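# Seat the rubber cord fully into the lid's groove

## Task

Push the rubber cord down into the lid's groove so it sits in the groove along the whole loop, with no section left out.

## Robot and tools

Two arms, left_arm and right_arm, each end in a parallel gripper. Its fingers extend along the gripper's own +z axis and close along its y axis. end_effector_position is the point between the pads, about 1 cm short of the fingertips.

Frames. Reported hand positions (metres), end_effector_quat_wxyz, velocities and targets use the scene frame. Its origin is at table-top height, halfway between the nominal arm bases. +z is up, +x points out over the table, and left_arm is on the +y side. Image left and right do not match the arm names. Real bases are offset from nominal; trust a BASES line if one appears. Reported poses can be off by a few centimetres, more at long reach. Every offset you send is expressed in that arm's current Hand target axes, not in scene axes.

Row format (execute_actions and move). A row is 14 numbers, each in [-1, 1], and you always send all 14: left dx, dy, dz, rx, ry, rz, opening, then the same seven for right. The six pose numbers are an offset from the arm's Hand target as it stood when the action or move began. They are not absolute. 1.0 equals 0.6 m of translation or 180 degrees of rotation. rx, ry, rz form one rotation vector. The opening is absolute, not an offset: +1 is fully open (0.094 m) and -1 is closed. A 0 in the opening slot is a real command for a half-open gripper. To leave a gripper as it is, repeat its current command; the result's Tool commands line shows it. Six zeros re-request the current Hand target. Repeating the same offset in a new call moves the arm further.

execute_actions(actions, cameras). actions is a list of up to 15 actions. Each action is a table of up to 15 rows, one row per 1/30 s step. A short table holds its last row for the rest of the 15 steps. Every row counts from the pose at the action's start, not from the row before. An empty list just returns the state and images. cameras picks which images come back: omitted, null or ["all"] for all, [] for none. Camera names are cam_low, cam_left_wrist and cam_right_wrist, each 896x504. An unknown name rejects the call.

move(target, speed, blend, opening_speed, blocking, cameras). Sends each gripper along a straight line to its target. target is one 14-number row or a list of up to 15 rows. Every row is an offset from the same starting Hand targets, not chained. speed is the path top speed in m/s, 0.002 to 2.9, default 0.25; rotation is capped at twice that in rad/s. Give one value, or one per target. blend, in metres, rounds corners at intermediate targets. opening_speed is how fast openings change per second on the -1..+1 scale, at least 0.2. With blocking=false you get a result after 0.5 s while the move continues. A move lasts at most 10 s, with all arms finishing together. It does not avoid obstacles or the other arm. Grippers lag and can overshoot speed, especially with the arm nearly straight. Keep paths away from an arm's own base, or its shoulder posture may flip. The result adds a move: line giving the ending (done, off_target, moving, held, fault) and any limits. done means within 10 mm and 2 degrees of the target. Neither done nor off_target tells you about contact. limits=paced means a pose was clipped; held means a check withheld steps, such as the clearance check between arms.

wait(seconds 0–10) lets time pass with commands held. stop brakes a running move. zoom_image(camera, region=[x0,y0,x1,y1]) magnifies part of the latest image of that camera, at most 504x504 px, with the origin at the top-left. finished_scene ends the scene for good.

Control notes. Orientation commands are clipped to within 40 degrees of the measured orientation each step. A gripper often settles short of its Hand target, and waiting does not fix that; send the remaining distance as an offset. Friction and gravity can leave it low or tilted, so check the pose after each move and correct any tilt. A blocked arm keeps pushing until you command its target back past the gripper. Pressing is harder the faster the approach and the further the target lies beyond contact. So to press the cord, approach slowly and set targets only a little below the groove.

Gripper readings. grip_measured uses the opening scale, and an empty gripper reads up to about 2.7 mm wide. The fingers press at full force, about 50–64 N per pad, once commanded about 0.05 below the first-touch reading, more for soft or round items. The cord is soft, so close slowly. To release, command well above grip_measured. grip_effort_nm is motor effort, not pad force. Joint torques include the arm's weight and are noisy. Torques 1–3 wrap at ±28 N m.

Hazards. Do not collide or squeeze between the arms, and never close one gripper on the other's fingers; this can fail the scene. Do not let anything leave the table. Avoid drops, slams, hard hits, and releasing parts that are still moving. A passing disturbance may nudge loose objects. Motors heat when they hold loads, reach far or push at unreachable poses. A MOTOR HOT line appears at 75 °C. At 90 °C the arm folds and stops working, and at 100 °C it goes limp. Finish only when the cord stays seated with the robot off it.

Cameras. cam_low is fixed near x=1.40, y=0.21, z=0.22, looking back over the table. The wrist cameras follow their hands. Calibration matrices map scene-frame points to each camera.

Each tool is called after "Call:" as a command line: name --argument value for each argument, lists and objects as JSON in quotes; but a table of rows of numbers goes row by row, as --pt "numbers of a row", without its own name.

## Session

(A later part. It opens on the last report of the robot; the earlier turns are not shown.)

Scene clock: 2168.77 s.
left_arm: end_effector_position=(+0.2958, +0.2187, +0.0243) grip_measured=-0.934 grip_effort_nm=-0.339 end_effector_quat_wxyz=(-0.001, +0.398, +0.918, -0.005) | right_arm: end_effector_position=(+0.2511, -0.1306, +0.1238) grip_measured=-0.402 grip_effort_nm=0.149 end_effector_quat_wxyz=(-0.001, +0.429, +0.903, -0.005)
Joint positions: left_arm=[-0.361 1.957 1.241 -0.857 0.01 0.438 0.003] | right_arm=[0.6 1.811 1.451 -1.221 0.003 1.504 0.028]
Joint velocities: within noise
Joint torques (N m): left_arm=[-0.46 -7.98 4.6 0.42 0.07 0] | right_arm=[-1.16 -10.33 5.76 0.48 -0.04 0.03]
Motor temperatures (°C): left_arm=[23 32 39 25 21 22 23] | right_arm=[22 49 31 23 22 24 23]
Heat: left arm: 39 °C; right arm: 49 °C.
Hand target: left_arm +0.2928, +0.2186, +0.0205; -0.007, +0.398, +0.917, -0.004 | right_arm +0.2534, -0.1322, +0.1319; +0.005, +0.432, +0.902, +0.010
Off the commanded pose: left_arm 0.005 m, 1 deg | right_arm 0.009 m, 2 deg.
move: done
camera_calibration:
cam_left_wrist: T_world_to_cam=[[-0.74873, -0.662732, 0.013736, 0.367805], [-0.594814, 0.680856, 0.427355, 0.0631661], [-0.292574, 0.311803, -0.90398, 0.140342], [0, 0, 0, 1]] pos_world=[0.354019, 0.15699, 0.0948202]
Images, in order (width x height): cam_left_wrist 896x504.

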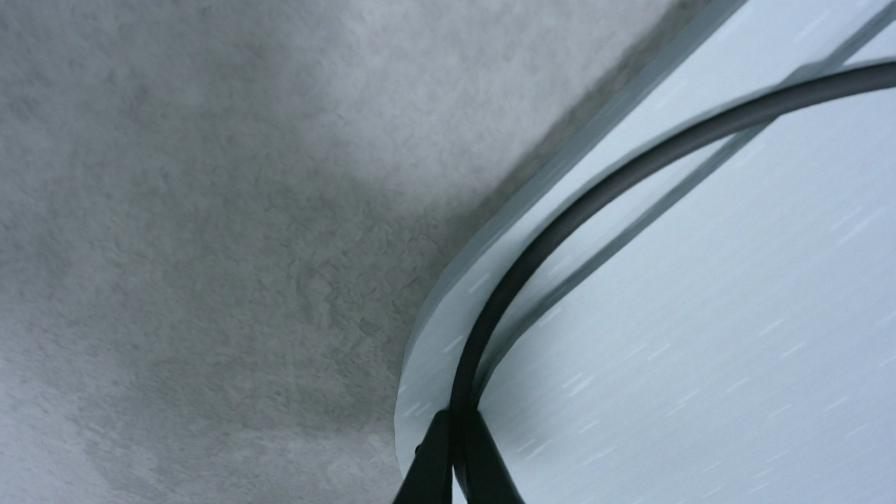

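Call:
move --pt "0 0.0 0.008 0 0 0 -0.94 0 0 0 0 0 0 -0.4" --pt "0 0.0 0.008 0 0 0 -0.7 0 0 0 0 0 0 -0.4" --pt "-0.012 0.005 -0.035 0 0 0 -0.7 0 0 0 0 0 0 -0.4" --pt "-0.012 0.005 -0.035 0 0 0 -1 0 0 0 0 0 0 -0.4" --speed 0.06 --cameras '["cam_left_wrist"]'

Call:
zoom_image --camera "cam_left_wrist" --region '[360, 250, 560, 504]'

Scene clock: 2183.30 s.
left_arm: end_effector_position=(+0.2938, +0.2195, +0.0355) grip_measured=-0.996 grip_effort_nm=-0.208 end_effector_quat_wxyz=(-0.016, +0.398, +0.917, -0.005) | right_arm: end_effector_position=(+0.2511, -0.1306, +0.1238) grip_measured=-0.402 grip_effort_nm=0.144 end_effector_quat_wxyz=(-0.001, +0.429, +0.903, -0.005)
Joint positions: left_arm=[-0.361 1.957 1.29 -0.936 0.009 0.438 0] | right_arm=[0.6 1.811 1.451 -1.221 0.003 1.504 0.028]
Joint velocities: left_arm=[within noise] | right_arm=[0.012 0.002 0.017 -0.095 -0.095 -0.183 0.001]
Joint torques (N m): left_arm=[-0.39 -8.79 7.46 0.25 0.05 -0.05] | right_arm=[-1.17 -10.33 5.76 0.46 -0.04 0.02]
Motor temperatures (°C): left_arm=[23 32 39 25 21 22 23] | right_arm=[22 49 31 23 22 24 23]
Heat: left arm: 39 °C; right arm: 49 °C.
Hand target: left_arm +0.3003, +0.2155, +0.0414; -0.007, +0.398, +0.917, -0.004 | right_arm +0.2534, -0.1322, +0.1319; +0.005, +0.432, +0.902, +0.010
Off the commanded pose: left_arm 0.010 m, 1 deg | right_arm 0.009 m, 2 deg.
move: done
camera_calibration:
cam_left_wrist: T_world_to_cam=[[-0.748696, -0.662399, 0.0261138, 0.366158], [-0.582065, 0.675727, 0.45232, 0.0531237], [-0.317262, 0.32345, -0.891474, 0.153957], [0, 0, 0, 1]] pos_world=[0.353907, 0.156848, 0.103658]
Images, in order (width x height): cam_left_wrist 896x504.

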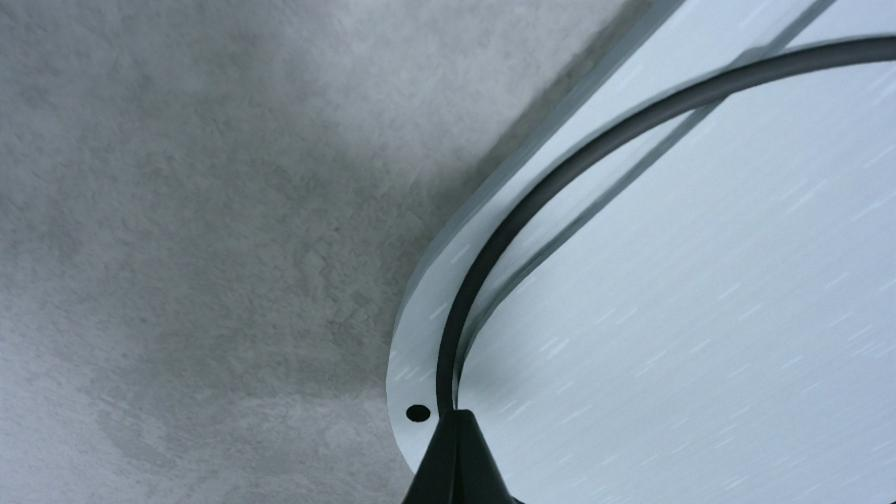

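Scaled by 1.984 from the camera's 896x504 image, which has a finer 1280x720 frame.

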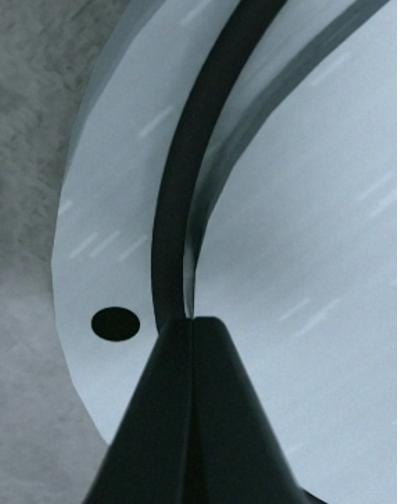

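Call:
move --pt "0.01 0.002 0.02 0 0 0 -1 0 0 0 0 0 0 -0.4" --speed 0.06 --cameras '["cam_left_wrist"]'

Call:
zoom_image --camera "cam_left_wrist" --region '[360, 250, 560, 504]'

Scene clock: 2189.27 s.
left_arm: end_effector_position=(+0.2960, +0.2187, +0.0330) grip_measured=-0.996 grip_effort_nm=-0.212 end_effector_quat_wxyz=(-0.009, +0.398, +0.917, -0.005) | right_arm: end_effector_position=(+0.2511, -0.1306, +0.1238) grip_measured=-0.402 grip_effort_nm=0.134 end_effector_quat_wxyz=(-0.001, +0.429, +0.903, -0.005)
Joint positions: left_arm=[-0.361 1.957 1.279 -0.911 0.009 0.438 0] | right_arm=[0.6 1.811 1.451 -1.221 0.003 1.504 0.028]
Joint velocities: within noise
Joint torques (N m): left_arm=[0.39 -8.55 4.29 0.62 0.08 0.1] | right_arm=[-1.16 -10.28 5.76 0.45 -0.04 0.02]
Motor temperatures (°C): left_arm=[23 32 40 25 21 22 23] | right_arm=[22 49 31 23 22 24 23]
Heat: left arm: 40 °C; right arm: 49 °C.
Hand target: left_arm +0.2967, +0.2207, +0.0294; -0.007, +0.398, +0.917, -0.004 | right_arm +0.2534, -0.1322, +0.1319; +0.005, +0.432, +0.902, +0.010
Off the commanded pose: left_arm 0.004 m, 0 deg | right_arm 0.009 m, 2 deg.
move: done
camera_calibration:
cam_left_wrist: T_world_to_cam=[[-0.748998, -0.662279, 0.0197076, 0.367561], [-0.587921, 0.678031, 0.44116, 0.0577085], [-0.305533, 0.318841, -0.897212, 0.150343], [0, 0, 0, 1]] pos_world=[0.355165, 0.156365, 0.102187]
Images, in order (width x height): cam_left_wrist 896x504.

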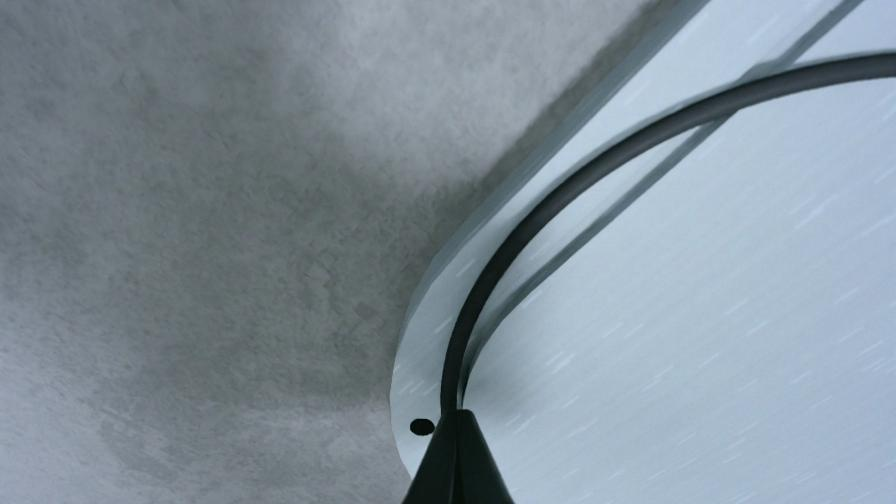

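Scaled by 1.984 from the camera's 896x504 image, which has a finer 1280x720 frame.

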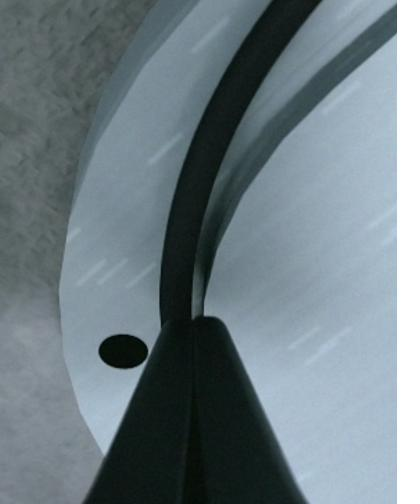

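Call:
move --pt "0 0.002 0.028 0 0 0 -1 0 0 0 0 0 0 -0.4" --pt "-0.004 0.002 -0.012 0 0 0 -1 0 0 0 0 0 0 -0.4" --speed 0.06 --cameras '["cam_left_wrist"]'

Call:
zoom_image --camera "cam_left_wrist" --region '[360, 250, 560, 504]'

Scene clock: 2194.97 s.
left_arm: end_effector_position=(+0.2899, +0.2207, +0.0274) grip_measured=-0.996 grip_effort_nm=-0.208 end_effector_quat_wxyz=(-0.021, +0.397, +0.917, -0.007) | right_arm: end_effector_position=(+0.2511, -0.1306, +0.1238) grip_measured=-0.402 grip_effort_nm=0.144 end_effector_quat_wxyz=(-0.001, +0.429, +0.903, -0.005)
Joint positions: left_arm=[-0.36 1.965 1.266 -0.914 0.013 0.438 0] | right_arm=[0.6 1.811 1.451 -1.221 0.003 1.504 0.028]
Joint velocities: within noise
Joint torques (N m): left_arm=[0.31 -9.8 7.27 0.21 0.05 0.08] | right_arm=[-1.14 -10.35 5.78 0.45 -0.05 0.04]
Motor temperatures (°C): left_arm=[23 32 40 25 21 22 23] | right_arm=[22 49 31 23 22 24 23]
Heat: left arm: 40 °C; right arm: 49 °C.
Hand target: left_arm +0.2994, +0.2198, +0.0366; -0.007, +0.398, +0.917, -0.004 | right_arm +0.2534, -0.1322, +0.1319; +0.005, +0.432, +0.902, +0.010
Off the commanded pose: left_arm 0.013 m, 2 deg | right_arm 0.009 m, 2 deg.
move: off_target (left_arm)
camera_calibration:
cam_left_wrist: T_world_to_cam=[[-0.747455, -0.663391, 0.0349754, 0.36384], [-0.577652, 0.675047, 0.458944, 0.0523818], [-0.328069, 0.322837, -0.887776, 0.148239], [0, 0, 0, 1]] pos_world=[0.350845, 0.158151, 0.094837]
Images, in order (width x height): cam_left_wrist 896x504.

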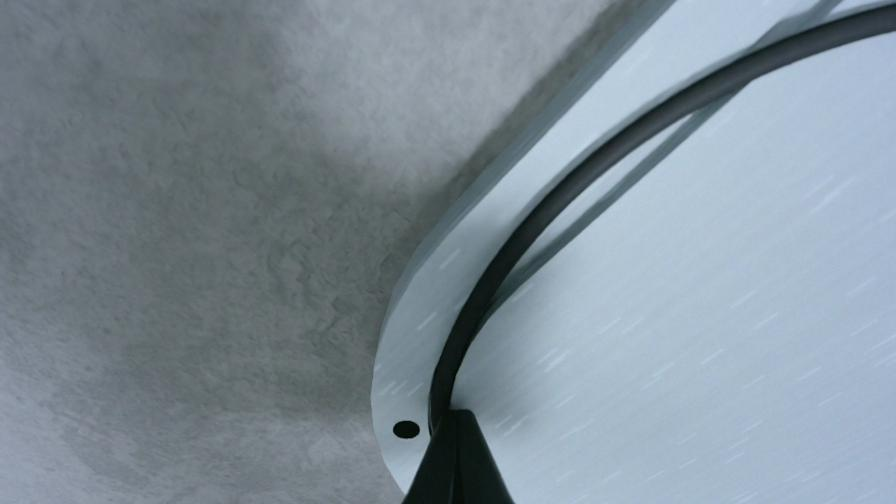

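Scaled by 1.984 from the camera's 896x504 image, which has a finer 1280x720 frame.

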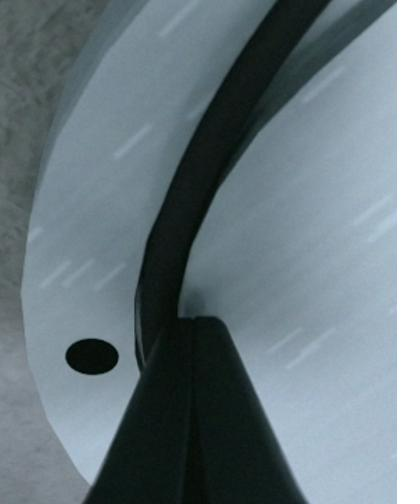

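Call:
move --pt "-0.018 -0.0085 -0.015 0 0 0.061 -1 0 0 0 0 0 0 -0.4" --speed 0.08 --cameras '["cam_left_wrist"]'

Call:
zoom_image --camera "cam_left_wrist" --region '[360, 250, 560, 504]'

Scene clock: 2204.37 s.
left_arm: end_effector_position=(+0.2967, +0.2120, +0.0406) grip_measured=-0.996 grip_effort_nm=-0.208 end_effector_quat_wxyz=(-0.013, +0.476, +0.879, -0.008) | right_arm: end_effector_position=(+0.2511, -0.1306, +0.1238) grip_measured=-0.402 grip_effort_nm=0.139 end_effector_quat_wxyz=(-0.001, +0.429, +0.903, -0.005)
Joint positions: left_arm=[-0.376 1.965 1.324 -0.958 0.013 0.597 0] | right_arm=[0.6 1.811 1.451 -1.221 0.003 1.504 0.028]
Joint velocities: within noise
Joint torques (N m): left_arm=[-0.51 -8.34 7.56 0.31 -0.01 0.13] | right_arm=[-1.22 -10.33 5.72 0.46 -0.04 0.02]
Motor temperatures (°C): left_arm=[23 34 40 25 21 22 23] | right_arm=[22 49 31 23 22 24 23]
Heat: left arm: 40 °C; right arm: 49 °C.
Hand target: left_arm +0.3032, +0.2085, +0.0456; -0.007, +0.484, +0.875, -0.004 | right_arm +0.2534, -0.1322, +0.1319; +0.005, +0.432, +0.902, +0.010
Off the commanded pose: left_arm 0.009 m, 1 deg | right_arm 0.009 m, 2 deg.
move: done
camera_calibration:
cam_left_wrist: T_world_to_cam=[[-0.851943, -0.522689, 0.0314453, 0.364007], [-0.456604, 0.770943, 0.444027, 0.000413571], [-0.25633, 0.363928, -0.895461, 0.135352], [0, 0, 0, 1]] pos_world=[0.344997, 0.140685, 0.109573]
Images, in order (width x height): cam_left_wrist 896x504.

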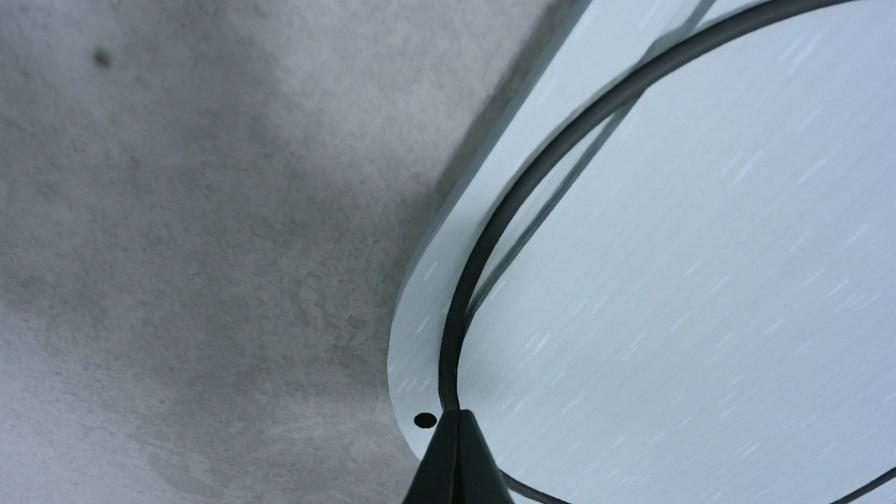

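Scaled by 1.984 from the camera's 896x504 image, which has a finer 1280x720 frame.

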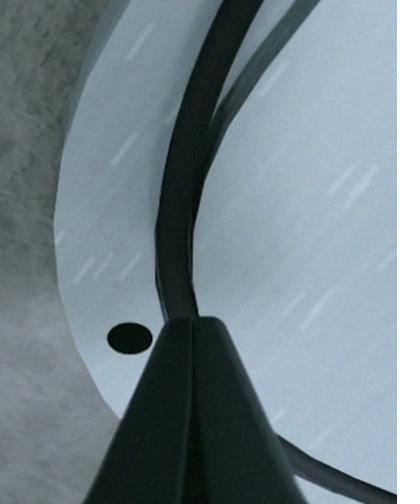

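Call:
move --pt "-0.015 0.001 0.0 0 0 0.05 -1 0 0 0 0 0 0 -0.4" --pt "-0.012 0.001 0.014 0 0 0.05 -1 0 0 0 0 0 0 -0.4" --speed 0.08 --cameras '["cam_left_wrist"]'

Call:
zoom_image --camera "cam_left_wrist" --region '[360, 250, 560, 504]'

Scene clock: 2210.53 s.
left_arm: end_effector_position=(+0.3031, +0.2044, +0.0406) grip_measured=-0.996 grip_effort_nm=-0.212 end_effector_quat_wxyz=(-0.010, +0.544, +0.839, -0.008) | right_arm: end_effector_position=(+0.2511, -0.1306, +0.1238) grip_measured=-0.402 grip_effort_nm=0.139 end_effector_quat_wxyz=(-0.001, +0.429, +0.903, -0.005)
Joint positions: left_arm=[-0.389 1.991 1.362 -0.964 0.013 0.744 0] | right_arm=[0.6 1.811 1.451 -1.221 0.003 1.504 0.028]
Joint velocities: within noise
Joint torques (N m): left_arm=[-0.13 -7.88 5.81 0.53 0.02 0.19] | right_arm=[-1.2 -10.37 5.79 0.45 -0.04 0.02]
Motor temperatures (°C): left_arm=[23 35 41 25 21 22 23] | right_arm=[22 49 31 23 22 24 23]
Heat: left arm: 41 °C; right arm: 49 °C.
Hand target: left_arm +0.3075, +0.2025, +0.0372; -0.006, +0.551, +0.834, -0.005 | right_arm +0.2534, -0.1322, +0.1319; +0.005, +0.432, +0.902, +0.010
Off the commanded pose: left_arm 0.006 m, 1 deg | right_arm 0.009 m, 2 deg.
move: done
camera_calibration:
cam_left_wrist: T_world_to_cam=[[-0.924105, -0.381027, 0.029129, 0.358543], [-0.331186, 0.836588, 0.43639, -0.0419028], [-0.190645, 0.393623, -0.899286, 0.113811], [0, 0, 0, 1]] pos_world=[0.339152, 0.126871, 0.110191]
Images, in order (width x height): cam_left_wrist 896x504.

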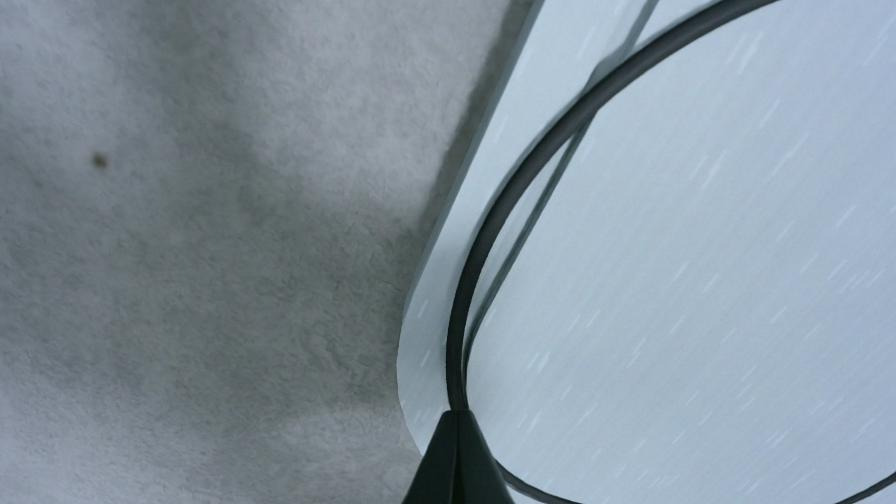

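Scaled by 1.984 from the camera's 896x504 image, which has a finer 1280x720 frame.

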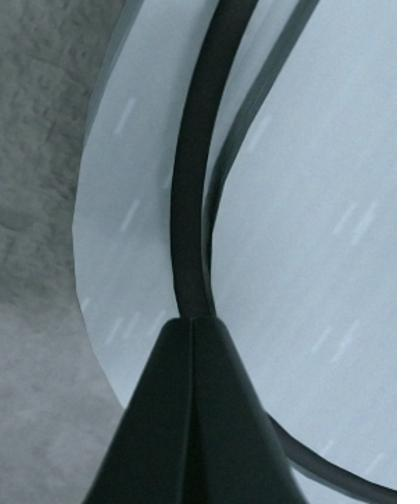

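Call:
move --pt "0.006 -0.004 0.042 0 0 0 -1 0 0 0 0 0 0 -0.4" --pt "-0.001 0 -0.005 0 0 0 -1 0 0 0 0 0 0 -0.4" --speed 0.06 --cameras '["cam_left_wrist"]'

Call:
zoom_image --camera "cam_left_wrist" --region '[360, 250, 560, 504]'

Scene clock: 2217.10 s.
left_arm: end_effector_position=(+0.3003, +0.2060, +0.0313) grip_measured=-0.996 grip_effort_nm=-0.212 end_effector_quat_wxyz=(-0.019, +0.545, +0.838, -0.009) | right_arm: end_effector_position=(+0.2511, -0.1306, +0.1238) grip_measured=-0.402 grip_effort_nm=0.139 end_effector_quat_wxyz=(-0.001, +0.429, +0.903, -0.005)
Joint positions: left_arm=[-0.389 2.009 1.347 -0.949 0.011 0.746 0] | right_arm=[0.6 1.811 1.451 -1.221 0.003 1.504 0.028]
Joint velocities: within noise
Joint torques (N m): left_arm=[-0.38 -9.84 7.25 0.24 0.01 0.15] | right_arm=[-1.17 -10.33 5.76 0.44 -0.01 0.02]
Motor temperatures (°C): left_arm=[23 34 41 25 21 22 23] | right_arm=[22 49 31 23 22 24 23]
Heat: left arm: 41 °C; right arm: 49 °C.
Hand target: left_arm +0.3076, +0.2021, +0.0401; -0.007, +0.551, +0.834, -0.005 | right_arm +0.2534, -0.1322, +0.1319; +0.005, +0.432, +0.902, +0.010
Off the commanded pose: left_arm 0.012 m, 2 deg | right_arm 0.009 m, 2 deg.
move: off_target (left_arm)
camera_calibration:
cam_left_wrist: T_world_to_cam=[[-0.924477, -0.379156, 0.0397827, 0.356195], [-0.322578, 0.833576, 0.448436, -0.0424447], [-0.203189, 0.401736, -0.892929, 0.106272], [0, 0, 0, 1]] pos_world=[0.337196, 0.127741, 0.099757]
Images, in order (width x height): cam_left_wrist 896x504.

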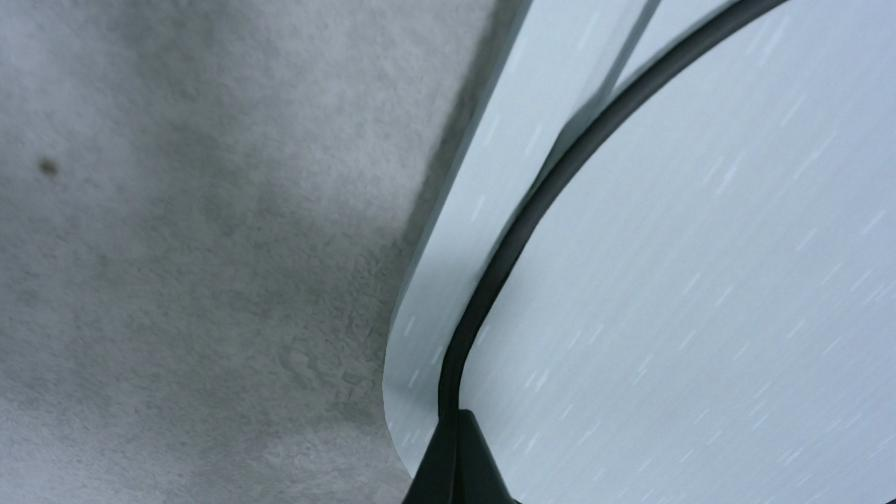

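Scaled by 1.984 from the camera's 896x504 image, which has a finer 1280x720 frame.

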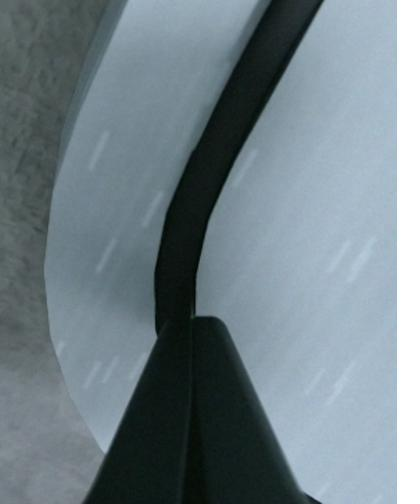

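Call:
move --pt "-0.022 -0.007 -0.005 0 0 0.072 -1 0 0 0 0 0 0 -0.4" --pt "-0.022 -0.007 0.005 0 0 0.072 -1 0 0 0 0 0 0 -0.4" --speed 0.08 --cameras '["cam_left_wrist"]'

Call:
zoom_image --camera "cam_left_wrist" --region '[360, 250, 560, 504]'

Scene clock: 2224.23 s.
left_arm: end_effector_position=(+0.3030, +0.1924, +0.0377) grip_measured=-0.996 grip_effort_nm=-0.208 end_effector_quat_wxyz=(-0.012, +0.635, +0.773, -0.009) | right_arm: end_effector_position=(+0.2511, -0.1306, +0.1238) grip_measured=-0.402 grip_effort_nm=0.144 end_effector_quat_wxyz=(-0.001, +0.429, +0.903, -0.005)
Joint positions: left_arm=[-0.421 2.017 1.387 -0.968 0.011 0.936 0] | right_arm=[0.6 1.811 1.451 -1.221 0.003 1.504 0.028]
Joint velocities: within noise
Joint torques (N m): left_arm=[-0.55 -7.91 6.57 0.41 0.05 0.09] | right_arm=[-1.17 -10.35 5.83 0.46 -0.04 0.03]
Motor temperatures (°C): left_arm=[23 35 42 25 21 22 23] | right_arm=[22 49 31 23 22 24 23]
Heat: left arm: 42 °C; right arm: 49 °C.
Hand target: left_arm +0.3089, +0.1883, +0.0371; -0.006, +0.642, +0.767, -0.005 | right_arm +0.2534, -0.1322, +0.1319; +0.005, +0.432, +0.902, +0.010
Off the commanded pose: left_arm 0.007 m, 1 deg | right_arm 0.009 m, 2 deg.
move: done
camera_calibration:
cam_left_wrist: T_world_to_cam=[[-0.985455, -0.166708, 0.0329693, 0.331139], [-0.135917, 0.889654, 0.435938, -0.100011], [-0.102006, 0.425116, -0.899373, 0.0829555], [0, 0, 0, 1]] pos_world=[0.321191, 0.108913, 0.107289]
Images, in order (width x height): cam_left_wrist 896x504.

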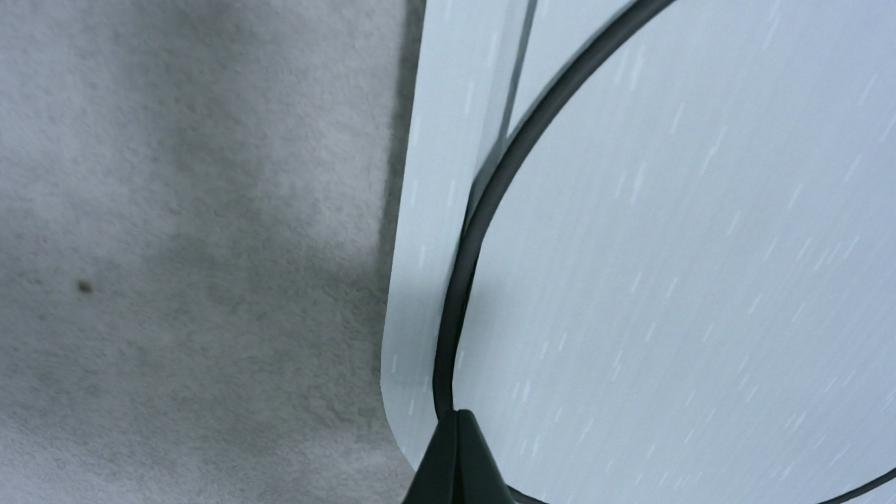

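Scaled by 1.984 from the camera's 896x504 image, which has a finer 1280x720 frame.

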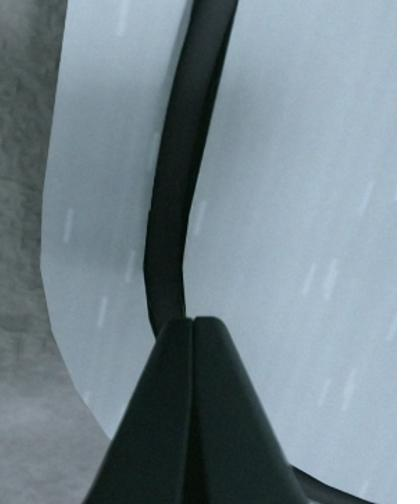

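Call:
move --pt "-0.012 0.0023 0.0 0 0 0.039 -1 0 0 0 0 0 0 -0.4" --pt "-0.0075 -0.0025 0.0385 0 0 0.039 -1 0 0 0 0 0 0 -0.4" --pt "-0.012 0.0023 -0.005 0 0 0.039 -1 0 0 0 0 0 0 -0.4" --speed 0.06 --cameras '["cam_left_wrist"]'

Call:
zoom_image --camera "cam_left_wrist" --region '[360, 250, 560, 504]'

Scene clock: 2232.50 s.
left_arm: end_effector_position=(+0.3053, +0.1861, +0.0317) grip_measured=-0.996 grip_effort_nm=-0.208 end_effector_quat_wxyz=(-0.016, +0.681, +0.732, -0.010) | right_arm: end_effector_position=(+0.2511, -0.1306, +0.1238) grip_measured=-0.402 grip_effort_nm=0.139 end_effector_quat_wxyz=(-0.001, +0.429, +0.903, -0.005)
Joint positions: left_arm=[-0.434 2.05 1.412 -0.969 0.01 1.046 0] | right_arm=[0.6 1.811 1.451 -1.221 0.003 1.504 0.028]
Joint velocities: within noise
Joint torques (N m): left_arm=[-0.5 -10.03 7.3 0.22 0.07 0.18] | right_arm=[-1.18 -10.37 5.78 0.47 -0.03 0.02]
Motor temperatures (°C): left_arm=[23 35 42 25 21 22 23] | right_arm=[22 49 31 23 22 24 23]
Heat: left arm: 42 °C; right arm: 49 °C.
Hand target: left_arm +0.3117, +0.1814, +0.0402; -0.005, +0.687, +0.726, -0.006 | right_arm +0.2534, -0.1322, +0.1319; +0.005, +0.432, +0.902, +0.010
Off the commanded pose: left_arm 0.011 m, 2 deg | right_arm 0.009 m, 2 deg.
move: off_target (left_arm)
camera_calibration:
cam_left_wrist: T_world_to_cam=[[-0.998182, -0.0440118, 0.041189, 0.313288], [-0.0215866, 0.89898, 0.437457, -0.12811], [-0.0562813, 0.435772, -0.898296, 0.0646129], [0, 0, 0, 1]] pos_world=[0.31359, 0.1008, 0.10118]
Images, in order (width x height): cam_left_wrist 896x504.

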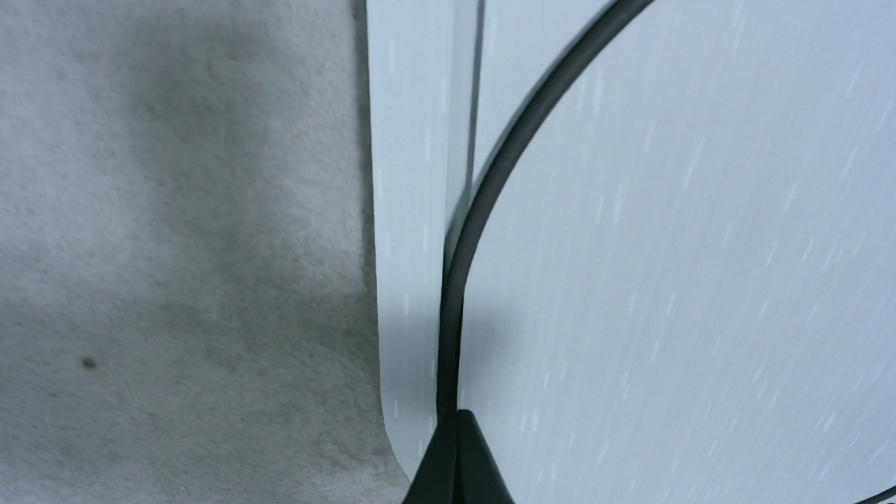

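Scaled by 1.984 from the camera's 896x504 image, which has a finer 1280x720 frame.

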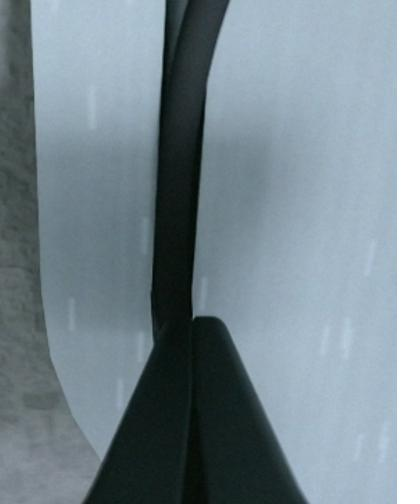

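Call:
move --pt "0 0 -0.015 0 0 0 -1 0 0 0 0 0 0 -0.4" --pt "-0.0555 -0.005 -0.015 0 0 0.006 -0.4 0 0 0 0 0 0 -0.4" --pt "-0.0555 -0.005 -0.005 0 0 0.006 -0.4 0 0 0 0 0 0 -0.4" --speed 0.12 --cameras '["cam_left_wrist"]'

Call:
zoom_image --camera "cam_left_wrist" --region '[360, 250, 560, 504]'

Scene clock: 2241.47 s.
left_arm: end_effector_position=(+0.3042, +0.1498, +0.0450) grip_measured=-0.402 grip_effort_nm=0.085 end_effector_quat_wxyz=(-0.011, +0.698, +0.716, -0.008) | right_arm: end_effector_position=(+0.2511, -0.1306, +0.1238) grip_measured=-0.402 grip_effort_nm=0.139 end_effector_quat_wxyz=(-0.001, +0.429, +0.903, -0.005)
Joint positions: left_arm=[-0.521 2.08 1.515 -1.029 0.01 1.007 0.028] | right_arm=[0.6 1.811 1.451 -1.221 0.003 1.504 0.028]
Joint velocities: within noise
Joint torques (N m): left_arm=[0.34 -8.46 6.53 0.41 0.15 -0.06] | right_arm=[-1.17 -10.33 5.78 0.45 -0.05 0.03]
Motor temperatures (°C): left_arm=[23 35 42 25 21 22 23] | right_arm=[22 49 31 23 22 24 23]
Heat: left arm: 42 °C; right arm: 49 °C.
Hand target: left_arm +0.3106, +0.1480, +0.0432; -0.005, +0.694, +0.720, -0.006 | right_arm +0.2534, -0.1322, +0.1319; +0.005, +0.432, +0.902, +0.010
Off the commanded pose: left_arm 0.007 m, 1 deg | right_arm 0.009 m, 2 deg.
move: done
camera_calibration:
cam_left_wrist: T_world_to_cam=[[-0.999538, 0.00379533, 0.0301592, 0.303808], [0.0165028, 0.900975, 0.433556, -0.113119], [-0.0255272, 0.433853, -0.900622, 0.083404], [0, 0, 0, 1]] pos_world=[0.307663, 0.064579, 0.114996]
Images, in order (width x height): cam_left_wrist 896x504.

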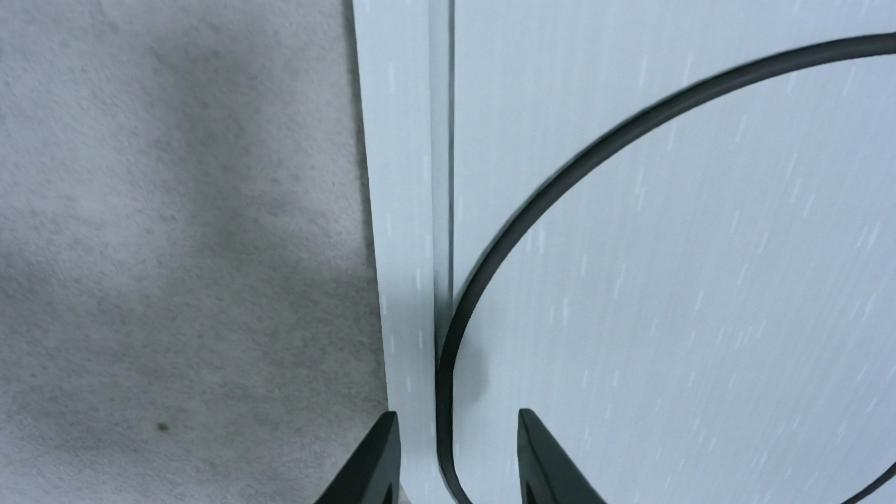

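Scaled by 1.984 from the camera's 896x504 image, which has a finer 1280x720 frame.

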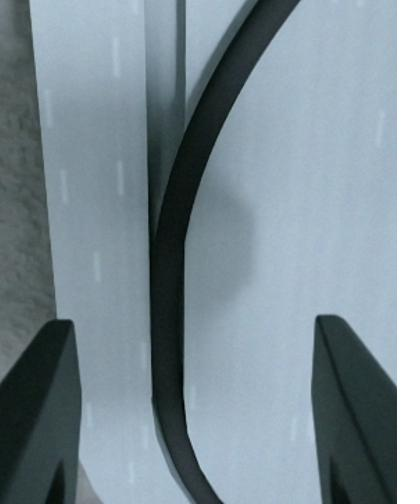

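Call:
move --pt "-0.021 0.003 0 0 0 0.0 -0.4 0 0 0 0 0 0 -0.4" --pt "-0.016 0.0 0.028 0 0 0.0 -0.4 0 0 0 0 0 0 -0.4" --speed 0.08 --cameras '["cam_left_wrist"]'

Call:
zoom_image --camera "cam_left_wrist" --region '[360, 250, 560, 504]'

Scene clock: 2246.80 s.
left_arm: end_effector_position=(+0.3134, +0.1367, +0.0363) grip_measured=-0.402 grip_effort_nm=0.081 end_effector_quat_wxyz=(+0.003, +0.697, +0.717, -0.005) | right_arm: end_effector_position=(+0.2511, -0.1306, +0.1238) grip_measured=-0.402 grip_effort_nm=0.144 end_effector_quat_wxyz=(-0.001, +0.429, +0.903, -0.005)
Joint positions: left_arm=[-0.537 2.12 1.541 -0.988 0.01 0.986 0.028] | right_arm=[0.6 1.811 1.451 -1.221 0.003 1.504 0.028]
Joint velocities: within noise
Joint torques (N m): left_arm=[0.1 -8.83 3.75 0.56 0.11 -0.06] | right_arm=[-1.18 -10.3 5.76 0.45 -0.04 0.03]
Motor temperatures (°C): left_arm=[23 35 42 25 21 22 23] | right_arm=[22 49 31 23 22 24 23]
Heat: left arm: 42 °C; right arm: 49 °C.
Hand target: left_arm +0.3106, +0.1384, +0.0263; -0.006, +0.694, +0.720, -0.006 | right_arm +0.2534, -0.1322, +0.1319; +0.005, +0.432, +0.902, +0.010
Off the commanded pose: left_arm 0.010 m, 1 deg | right_arm 0.009 m, 2 deg.
move: done
camera_calibration:
cam_left_wrist: T_world_to_cam=[[-0.999977, -0.000477941, 0.00677428, 0.314887], [0.00241947, 0.906994, 0.421137, -0.093651], [-0.0063455, 0.421144, -0.906972, 0.0773239], [0, 0, 0, 1]] pos_world=[0.315597, 0.0525269, 0.107437]
Images, in order (width x height): cam_left_wrist 896x504.

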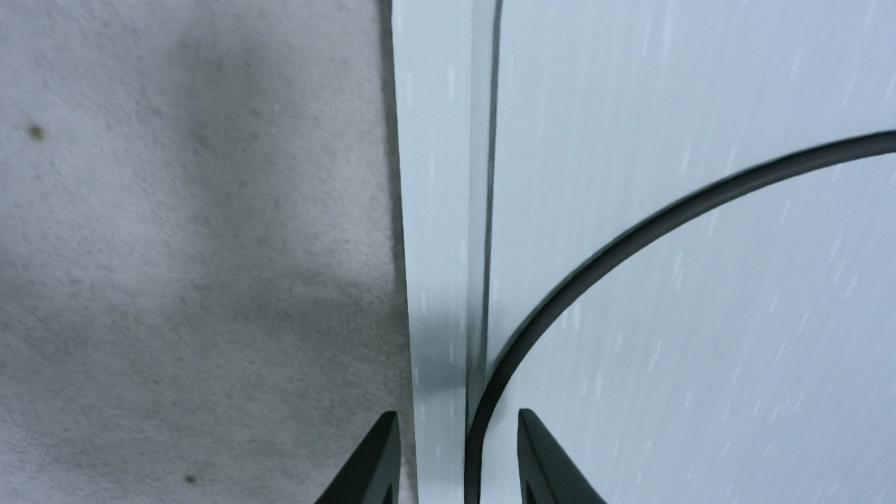

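Scaled by 1.984 from the camera's 896x504 image, which has a finer 1280x720 frame.

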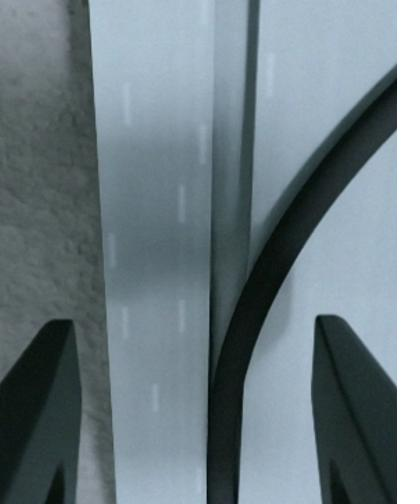

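Call:
move --pt "0 -0.0035 0.013 0 0 0.0 -0.4 0 0 0 0 0 0 -0.4" --speed 0.05 --cameras '["cam_left_wrist"]'

Call:
zoom_image --camera "cam_left_wrist" --region '[360, 250, 560, 504]'

Scene clock: 2253.10 s.
left_arm: end_effector_position=(+0.3105, +0.1386, +0.0270) grip_measured=-0.402 grip_effort_nm=0.081 end_effector_quat_wxyz=(+0.000, +0.696, +0.718, -0.005) | right_arm: end_effector_position=(+0.2511, -0.1306, +0.1238) grip_measured=-0.402 grip_effort_nm=0.144 end_effector_quat_wxyz=(-0.001, +0.429, +0.903, -0.005)
Joint positions: left_arm=[-0.537 2.125 1.509 -0.957 0.01 0.983 0.028] | right_arm=[0.6 1.811 1.451 -1.221 0.003 1.504 0.028]
Joint velocities: within noise
Joint torques (N m): left_arm=[-0.46 -8.96 4.55 0.55 0.11 -0.05] | right_arm=[-1.13 -10.33 5.81 0.45 -0.04 0.02]
Motor temperatures (°C): left_arm=[23 35 41 25 21 22 23] | right_arm=[22 49 31 23 22 24 23]
Heat: left arm: 41 °C; right arm: 49 °C.
Hand target: left_arm +0.3084, +0.1383, +0.0186; -0.005, +0.694, +0.720, -0.006 | right_arm +0.2534, -0.1322, +0.1319; +0.005, +0.432, +0.902, +0.010
Off the commanded pose: left_arm 0.009 m, 1 deg | right_arm 0.009 m, 2 deg.
move: done
camera_calibration:
cam_left_wrist: T_world_to_cam=[[-0.999928, -0.00313143, 0.0116109, 0.312227], [0.00208617, 0.905696, 0.423923, -0.0911825], [-0.0118434, 0.423917, -0.905624, 0.0694544], [0, 0, 0, 1]] pos_world=[0.313217, 0.0541185, 0.0979287]
Images, in order (width x height): cam_left_wrist 896x504.

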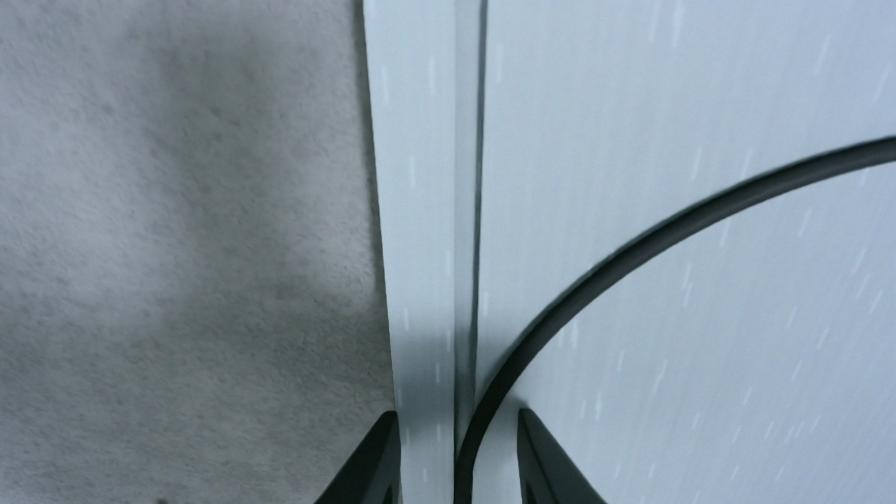

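Scaled by 1.984 from the camera's 896x504 image, which has a finer 1280x720 frame.

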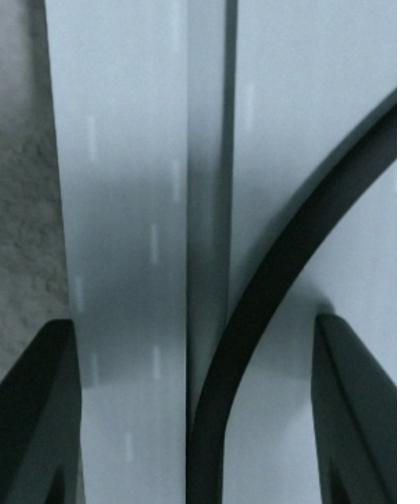

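Call:
move --pt "0 -0.001 0.006 0 0 0.0 -0.4 0 0 0 0 0 0 -0.4" --pt "0 -0.001 0.006 0 0 0.0 -0.94 0 0 0 0 0 0 -0.4" --speed 0.05 --opening_speed 0.6 --cameras '["cam_left_wrist"]'

Call:
zoom_image --camera "cam_left_wrist" --region '[360, 250, 560, 504]'

Scene clock: 2259.10 s.
left_arm: end_effector_position=(+0.3140, +0.1365, +0.0259) grip_measured=-0.934 grip_effort_nm=-0.364 end_effector_quat_wxyz=(+0.009, +0.695, +0.719, -0.003) | right_arm: end_effector_position=(+0.2511, -0.1306, +0.1238) grip_measured=-0.402 grip_effort_nm=0.144 end_effector_quat_wxyz=(-0.001, +0.429, +0.903, -0.005)
Joint positions: left_arm=[-0.537 2.125 1.504 -0.934 0.009 0.982 0.003] | right_arm=[0.6 1.811 1.451 -1.221 0.003 1.504 0.028]
Joint velocities: within noise
Joint torques (N m): left_arm=[-0.31 -8.57 4.26 0.46 0.06 -0.06] | right_arm=[-1.1 -10.35 5.78 0.46 -0.05 0.01]
Motor temperatures (°C): left_arm=[23 35 41 25 21 22 23] | right_arm=[22 49 31 23 22 24 23]
Heat: left arm: 41 °C; right arm: 49 °C.
Hand target: left_arm +0.3078, +0.1383, +0.0151; -0.005, +0.694, +0.720, -0.006 | right_arm +0.2534, -0.1322, +0.1319; +0.005, +0.432, +0.902, +0.010
Off the commanded pose: left_arm 0.013 m, 2 deg | right_arm 0.009 m, 2 deg.
move: off_target (left_arm); target 2's new opening was sent with left_arm's hand 0.011 m and 1 deg from that target
camera_calibration:
cam_left_wrist: T_world_to_cam=[[-0.999979, -0.00465809, -0.0045544, 0.316451], [-0.00612923, 0.909596, 0.415448, -0.0865747], [0.00220747, 0.415467, -0.909605, 0.0661244], [0, 0, 0, 1]] pos_world=[0.315768, 0.0527496, 0.0975557]
Images, in order (width x height): cam_left_wrist 896x504.

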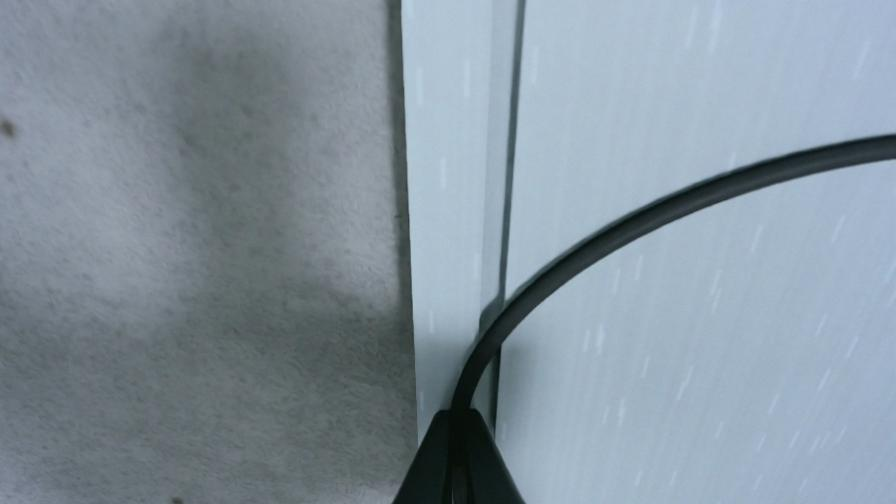

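Scaled by 1.984 from the camera's 896x504 image, which has a finer 1280x720 frame.

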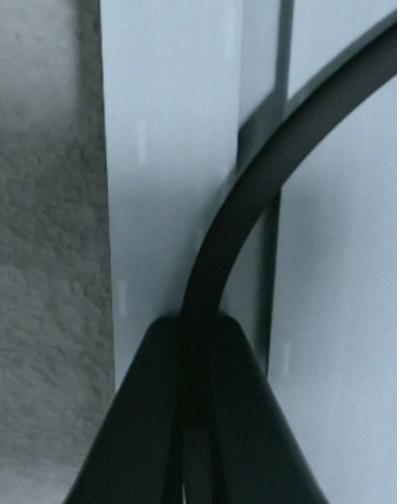

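Call:
move --pt "0 -0.004 -0.008 0 0 0.0 -0.94 0 0 0 0 0 0 -0.4" --speed 0.05 --cameras '["cam_left_wrist"]'

Call:
zoom_image --camera "cam_left_wrist" --region '[360, 250, 560, 504]'

Scene clock: 2263.53 s.
left_arm: end_effector_position=(+0.3136, +0.1361, +0.0259) grip_measured=-0.934 grip_effort_nm=-0.364 end_effector_quat_wxyz=(+0.009, +0.695, +0.719, -0.003) | right_arm: end_effector_position=(+0.2511, -0.1306, +0.1238) grip_measured=-0.402 grip_effort_nm=0.144 end_effector_quat_wxyz=(-0.001, +0.429, +0.903, -0.005)
Joint positions: left_arm=[-0.539 2.125 1.504 -0.934 0.009 0.98 0.003] | right_arm=[0.6 1.811 1.451 -1.221 0.003 1.504 0.028]
Joint velocities: within noise
Joint torques (N m): left_arm=[-0.38 -9.8 3.9 0.37 0.09 -0.04] | right_arm=[-1.16 -10.36 5.85 0.46 -0.03 0.04]
Motor temperatures (°C): left_arm=[23 35 40 25 21 22 23] | right_arm=[22 49 31 23 22 24 23]
Heat: left arm: 40 °C; right arm: 49 °C.
Hand target: left_arm +0.3055, +0.1382, +0.0199; -0.005, +0.694, +0.720, -0.006 | right_arm +0.2534, -0.1322, +0.1319; +0.005, +0.432, +0.902, +0.010
Off the commanded pose: left_arm 0.010 m, 2 deg | right_arm 0.009 m, 2 deg.
move: done
camera_calibration:
cam_left_wrist: T_world_to_cam=[[-0.999979, -0.00504153, -0.00396405, 0.316014], [-0.00623342, 0.909409, 0.415857, -0.086118], [0.00150839, 0.415873, -0.909421, 0.0665137], [0, 0, 0, 1]] pos_world=[0.31537, 0.0522483, 0.0975545]
Images, in order (width x height): cam_left_wrist 896x504.

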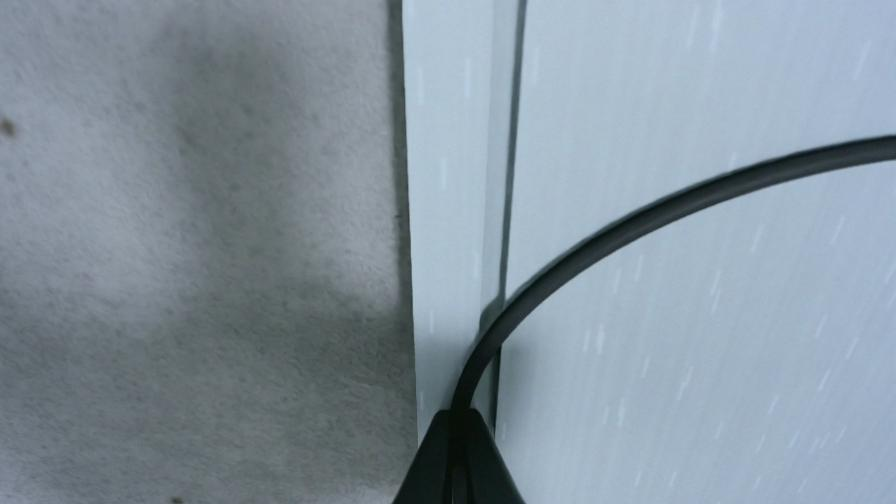

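Scaled by 1.984 from the camera's 896x504 image, which has a finer 1280x720 frame.

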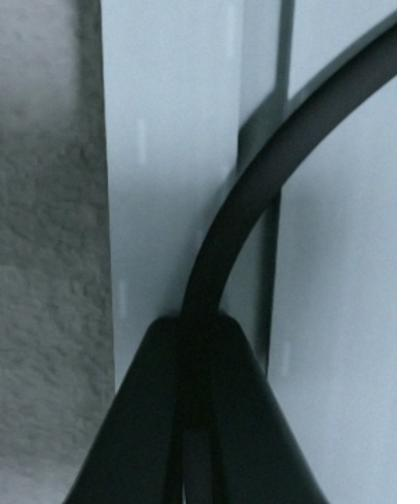

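Stuck; ease up further.

Call:
move --pt "0 -0.0015 -0.008 0 0 0.0 -0.94 0 0 0 0 0 0 -0.4" --speed 0.05 --cameras '["cam_left_wrist"]'

Call:
zoom_image --camera "cam_left_wrist" --region '[360, 250, 560, 504]'

Scene clock: 2267.57 s.
left_arm: end_effector_position=(+0.3133, +0.1362, +0.0259) grip_measured=-0.934 grip_effort_nm=-0.359 end_effector_quat_wxyz=(+0.008, +0.695, +0.719, -0.003) | right_arm: end_effector_position=(+0.2511, -0.1306, +0.1238) grip_measured=-0.402 grip_effort_nm=0.139 end_effector_quat_wxyz=(-0.001, +0.429, +0.903, -0.005)
Joint positions: left_arm=[-0.539 2.125 1.504 -0.935 0.009 0.978 0.003] | right_arm=[0.6 1.811 1.451 -1.221 0.003 1.504 0.028]
Joint velocities: within noise
Joint torques (N m): left_arm=[-0.64 -10.76 4.23 0.22 0.09 0] | right_arm=[-1.26 -10.39 5.85 0.46 -0.05 0.01]
Motor temperatures (°C): left_arm=[23 35 40 25 21 22 23] | right_arm=[22 49 31 23 22 24 23]
Heat: left arm: 40 °C; right arm: 49 °C.
Hand target: left_arm +0.3047, +0.1382, +0.0247; -0.005, +0.694, +0.720, -0.006 | right_arm +0.2534, -0.1322, +0.1319; +0.005, +0.432, +0.902, +0.010
Off the commanded pose: left_arm 0.009 m, 2 deg | right_arm 0.009 m, 2 deg.
move: done
camera_calibration:
cam_left_wrist: T_world_to_cam=[[-0.999974, -0.00662104, -0.00293768, 0.316001], [-0.00724298, 0.909181, 0.416339, -0.0859242], [-0.0000857214, 0.41635, -0.909205, 0.0669277], [0, 0, 0, 1]] pos_world=[0.315377, 0.0523475, 0.0975529]
Images, in order (width x height): cam_left_wrist 896x504.

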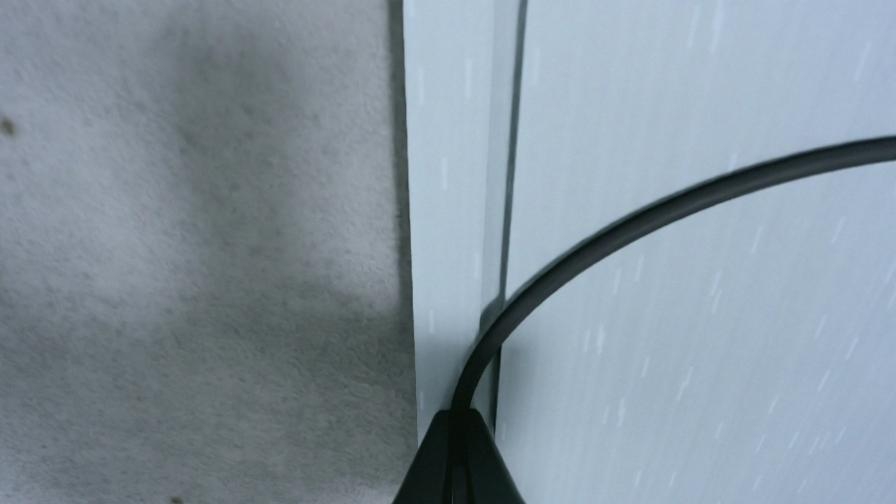

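Scaled by 1.984 from the camera's 896x504 image, which has a finer 1280x720 frame.

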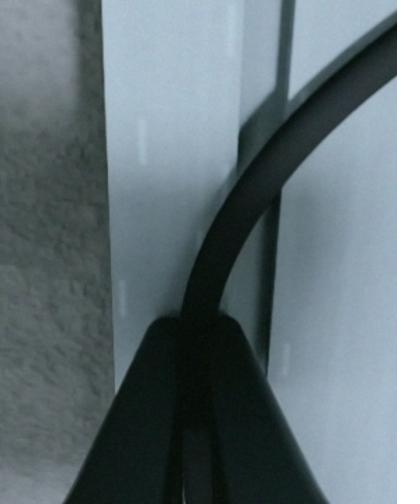

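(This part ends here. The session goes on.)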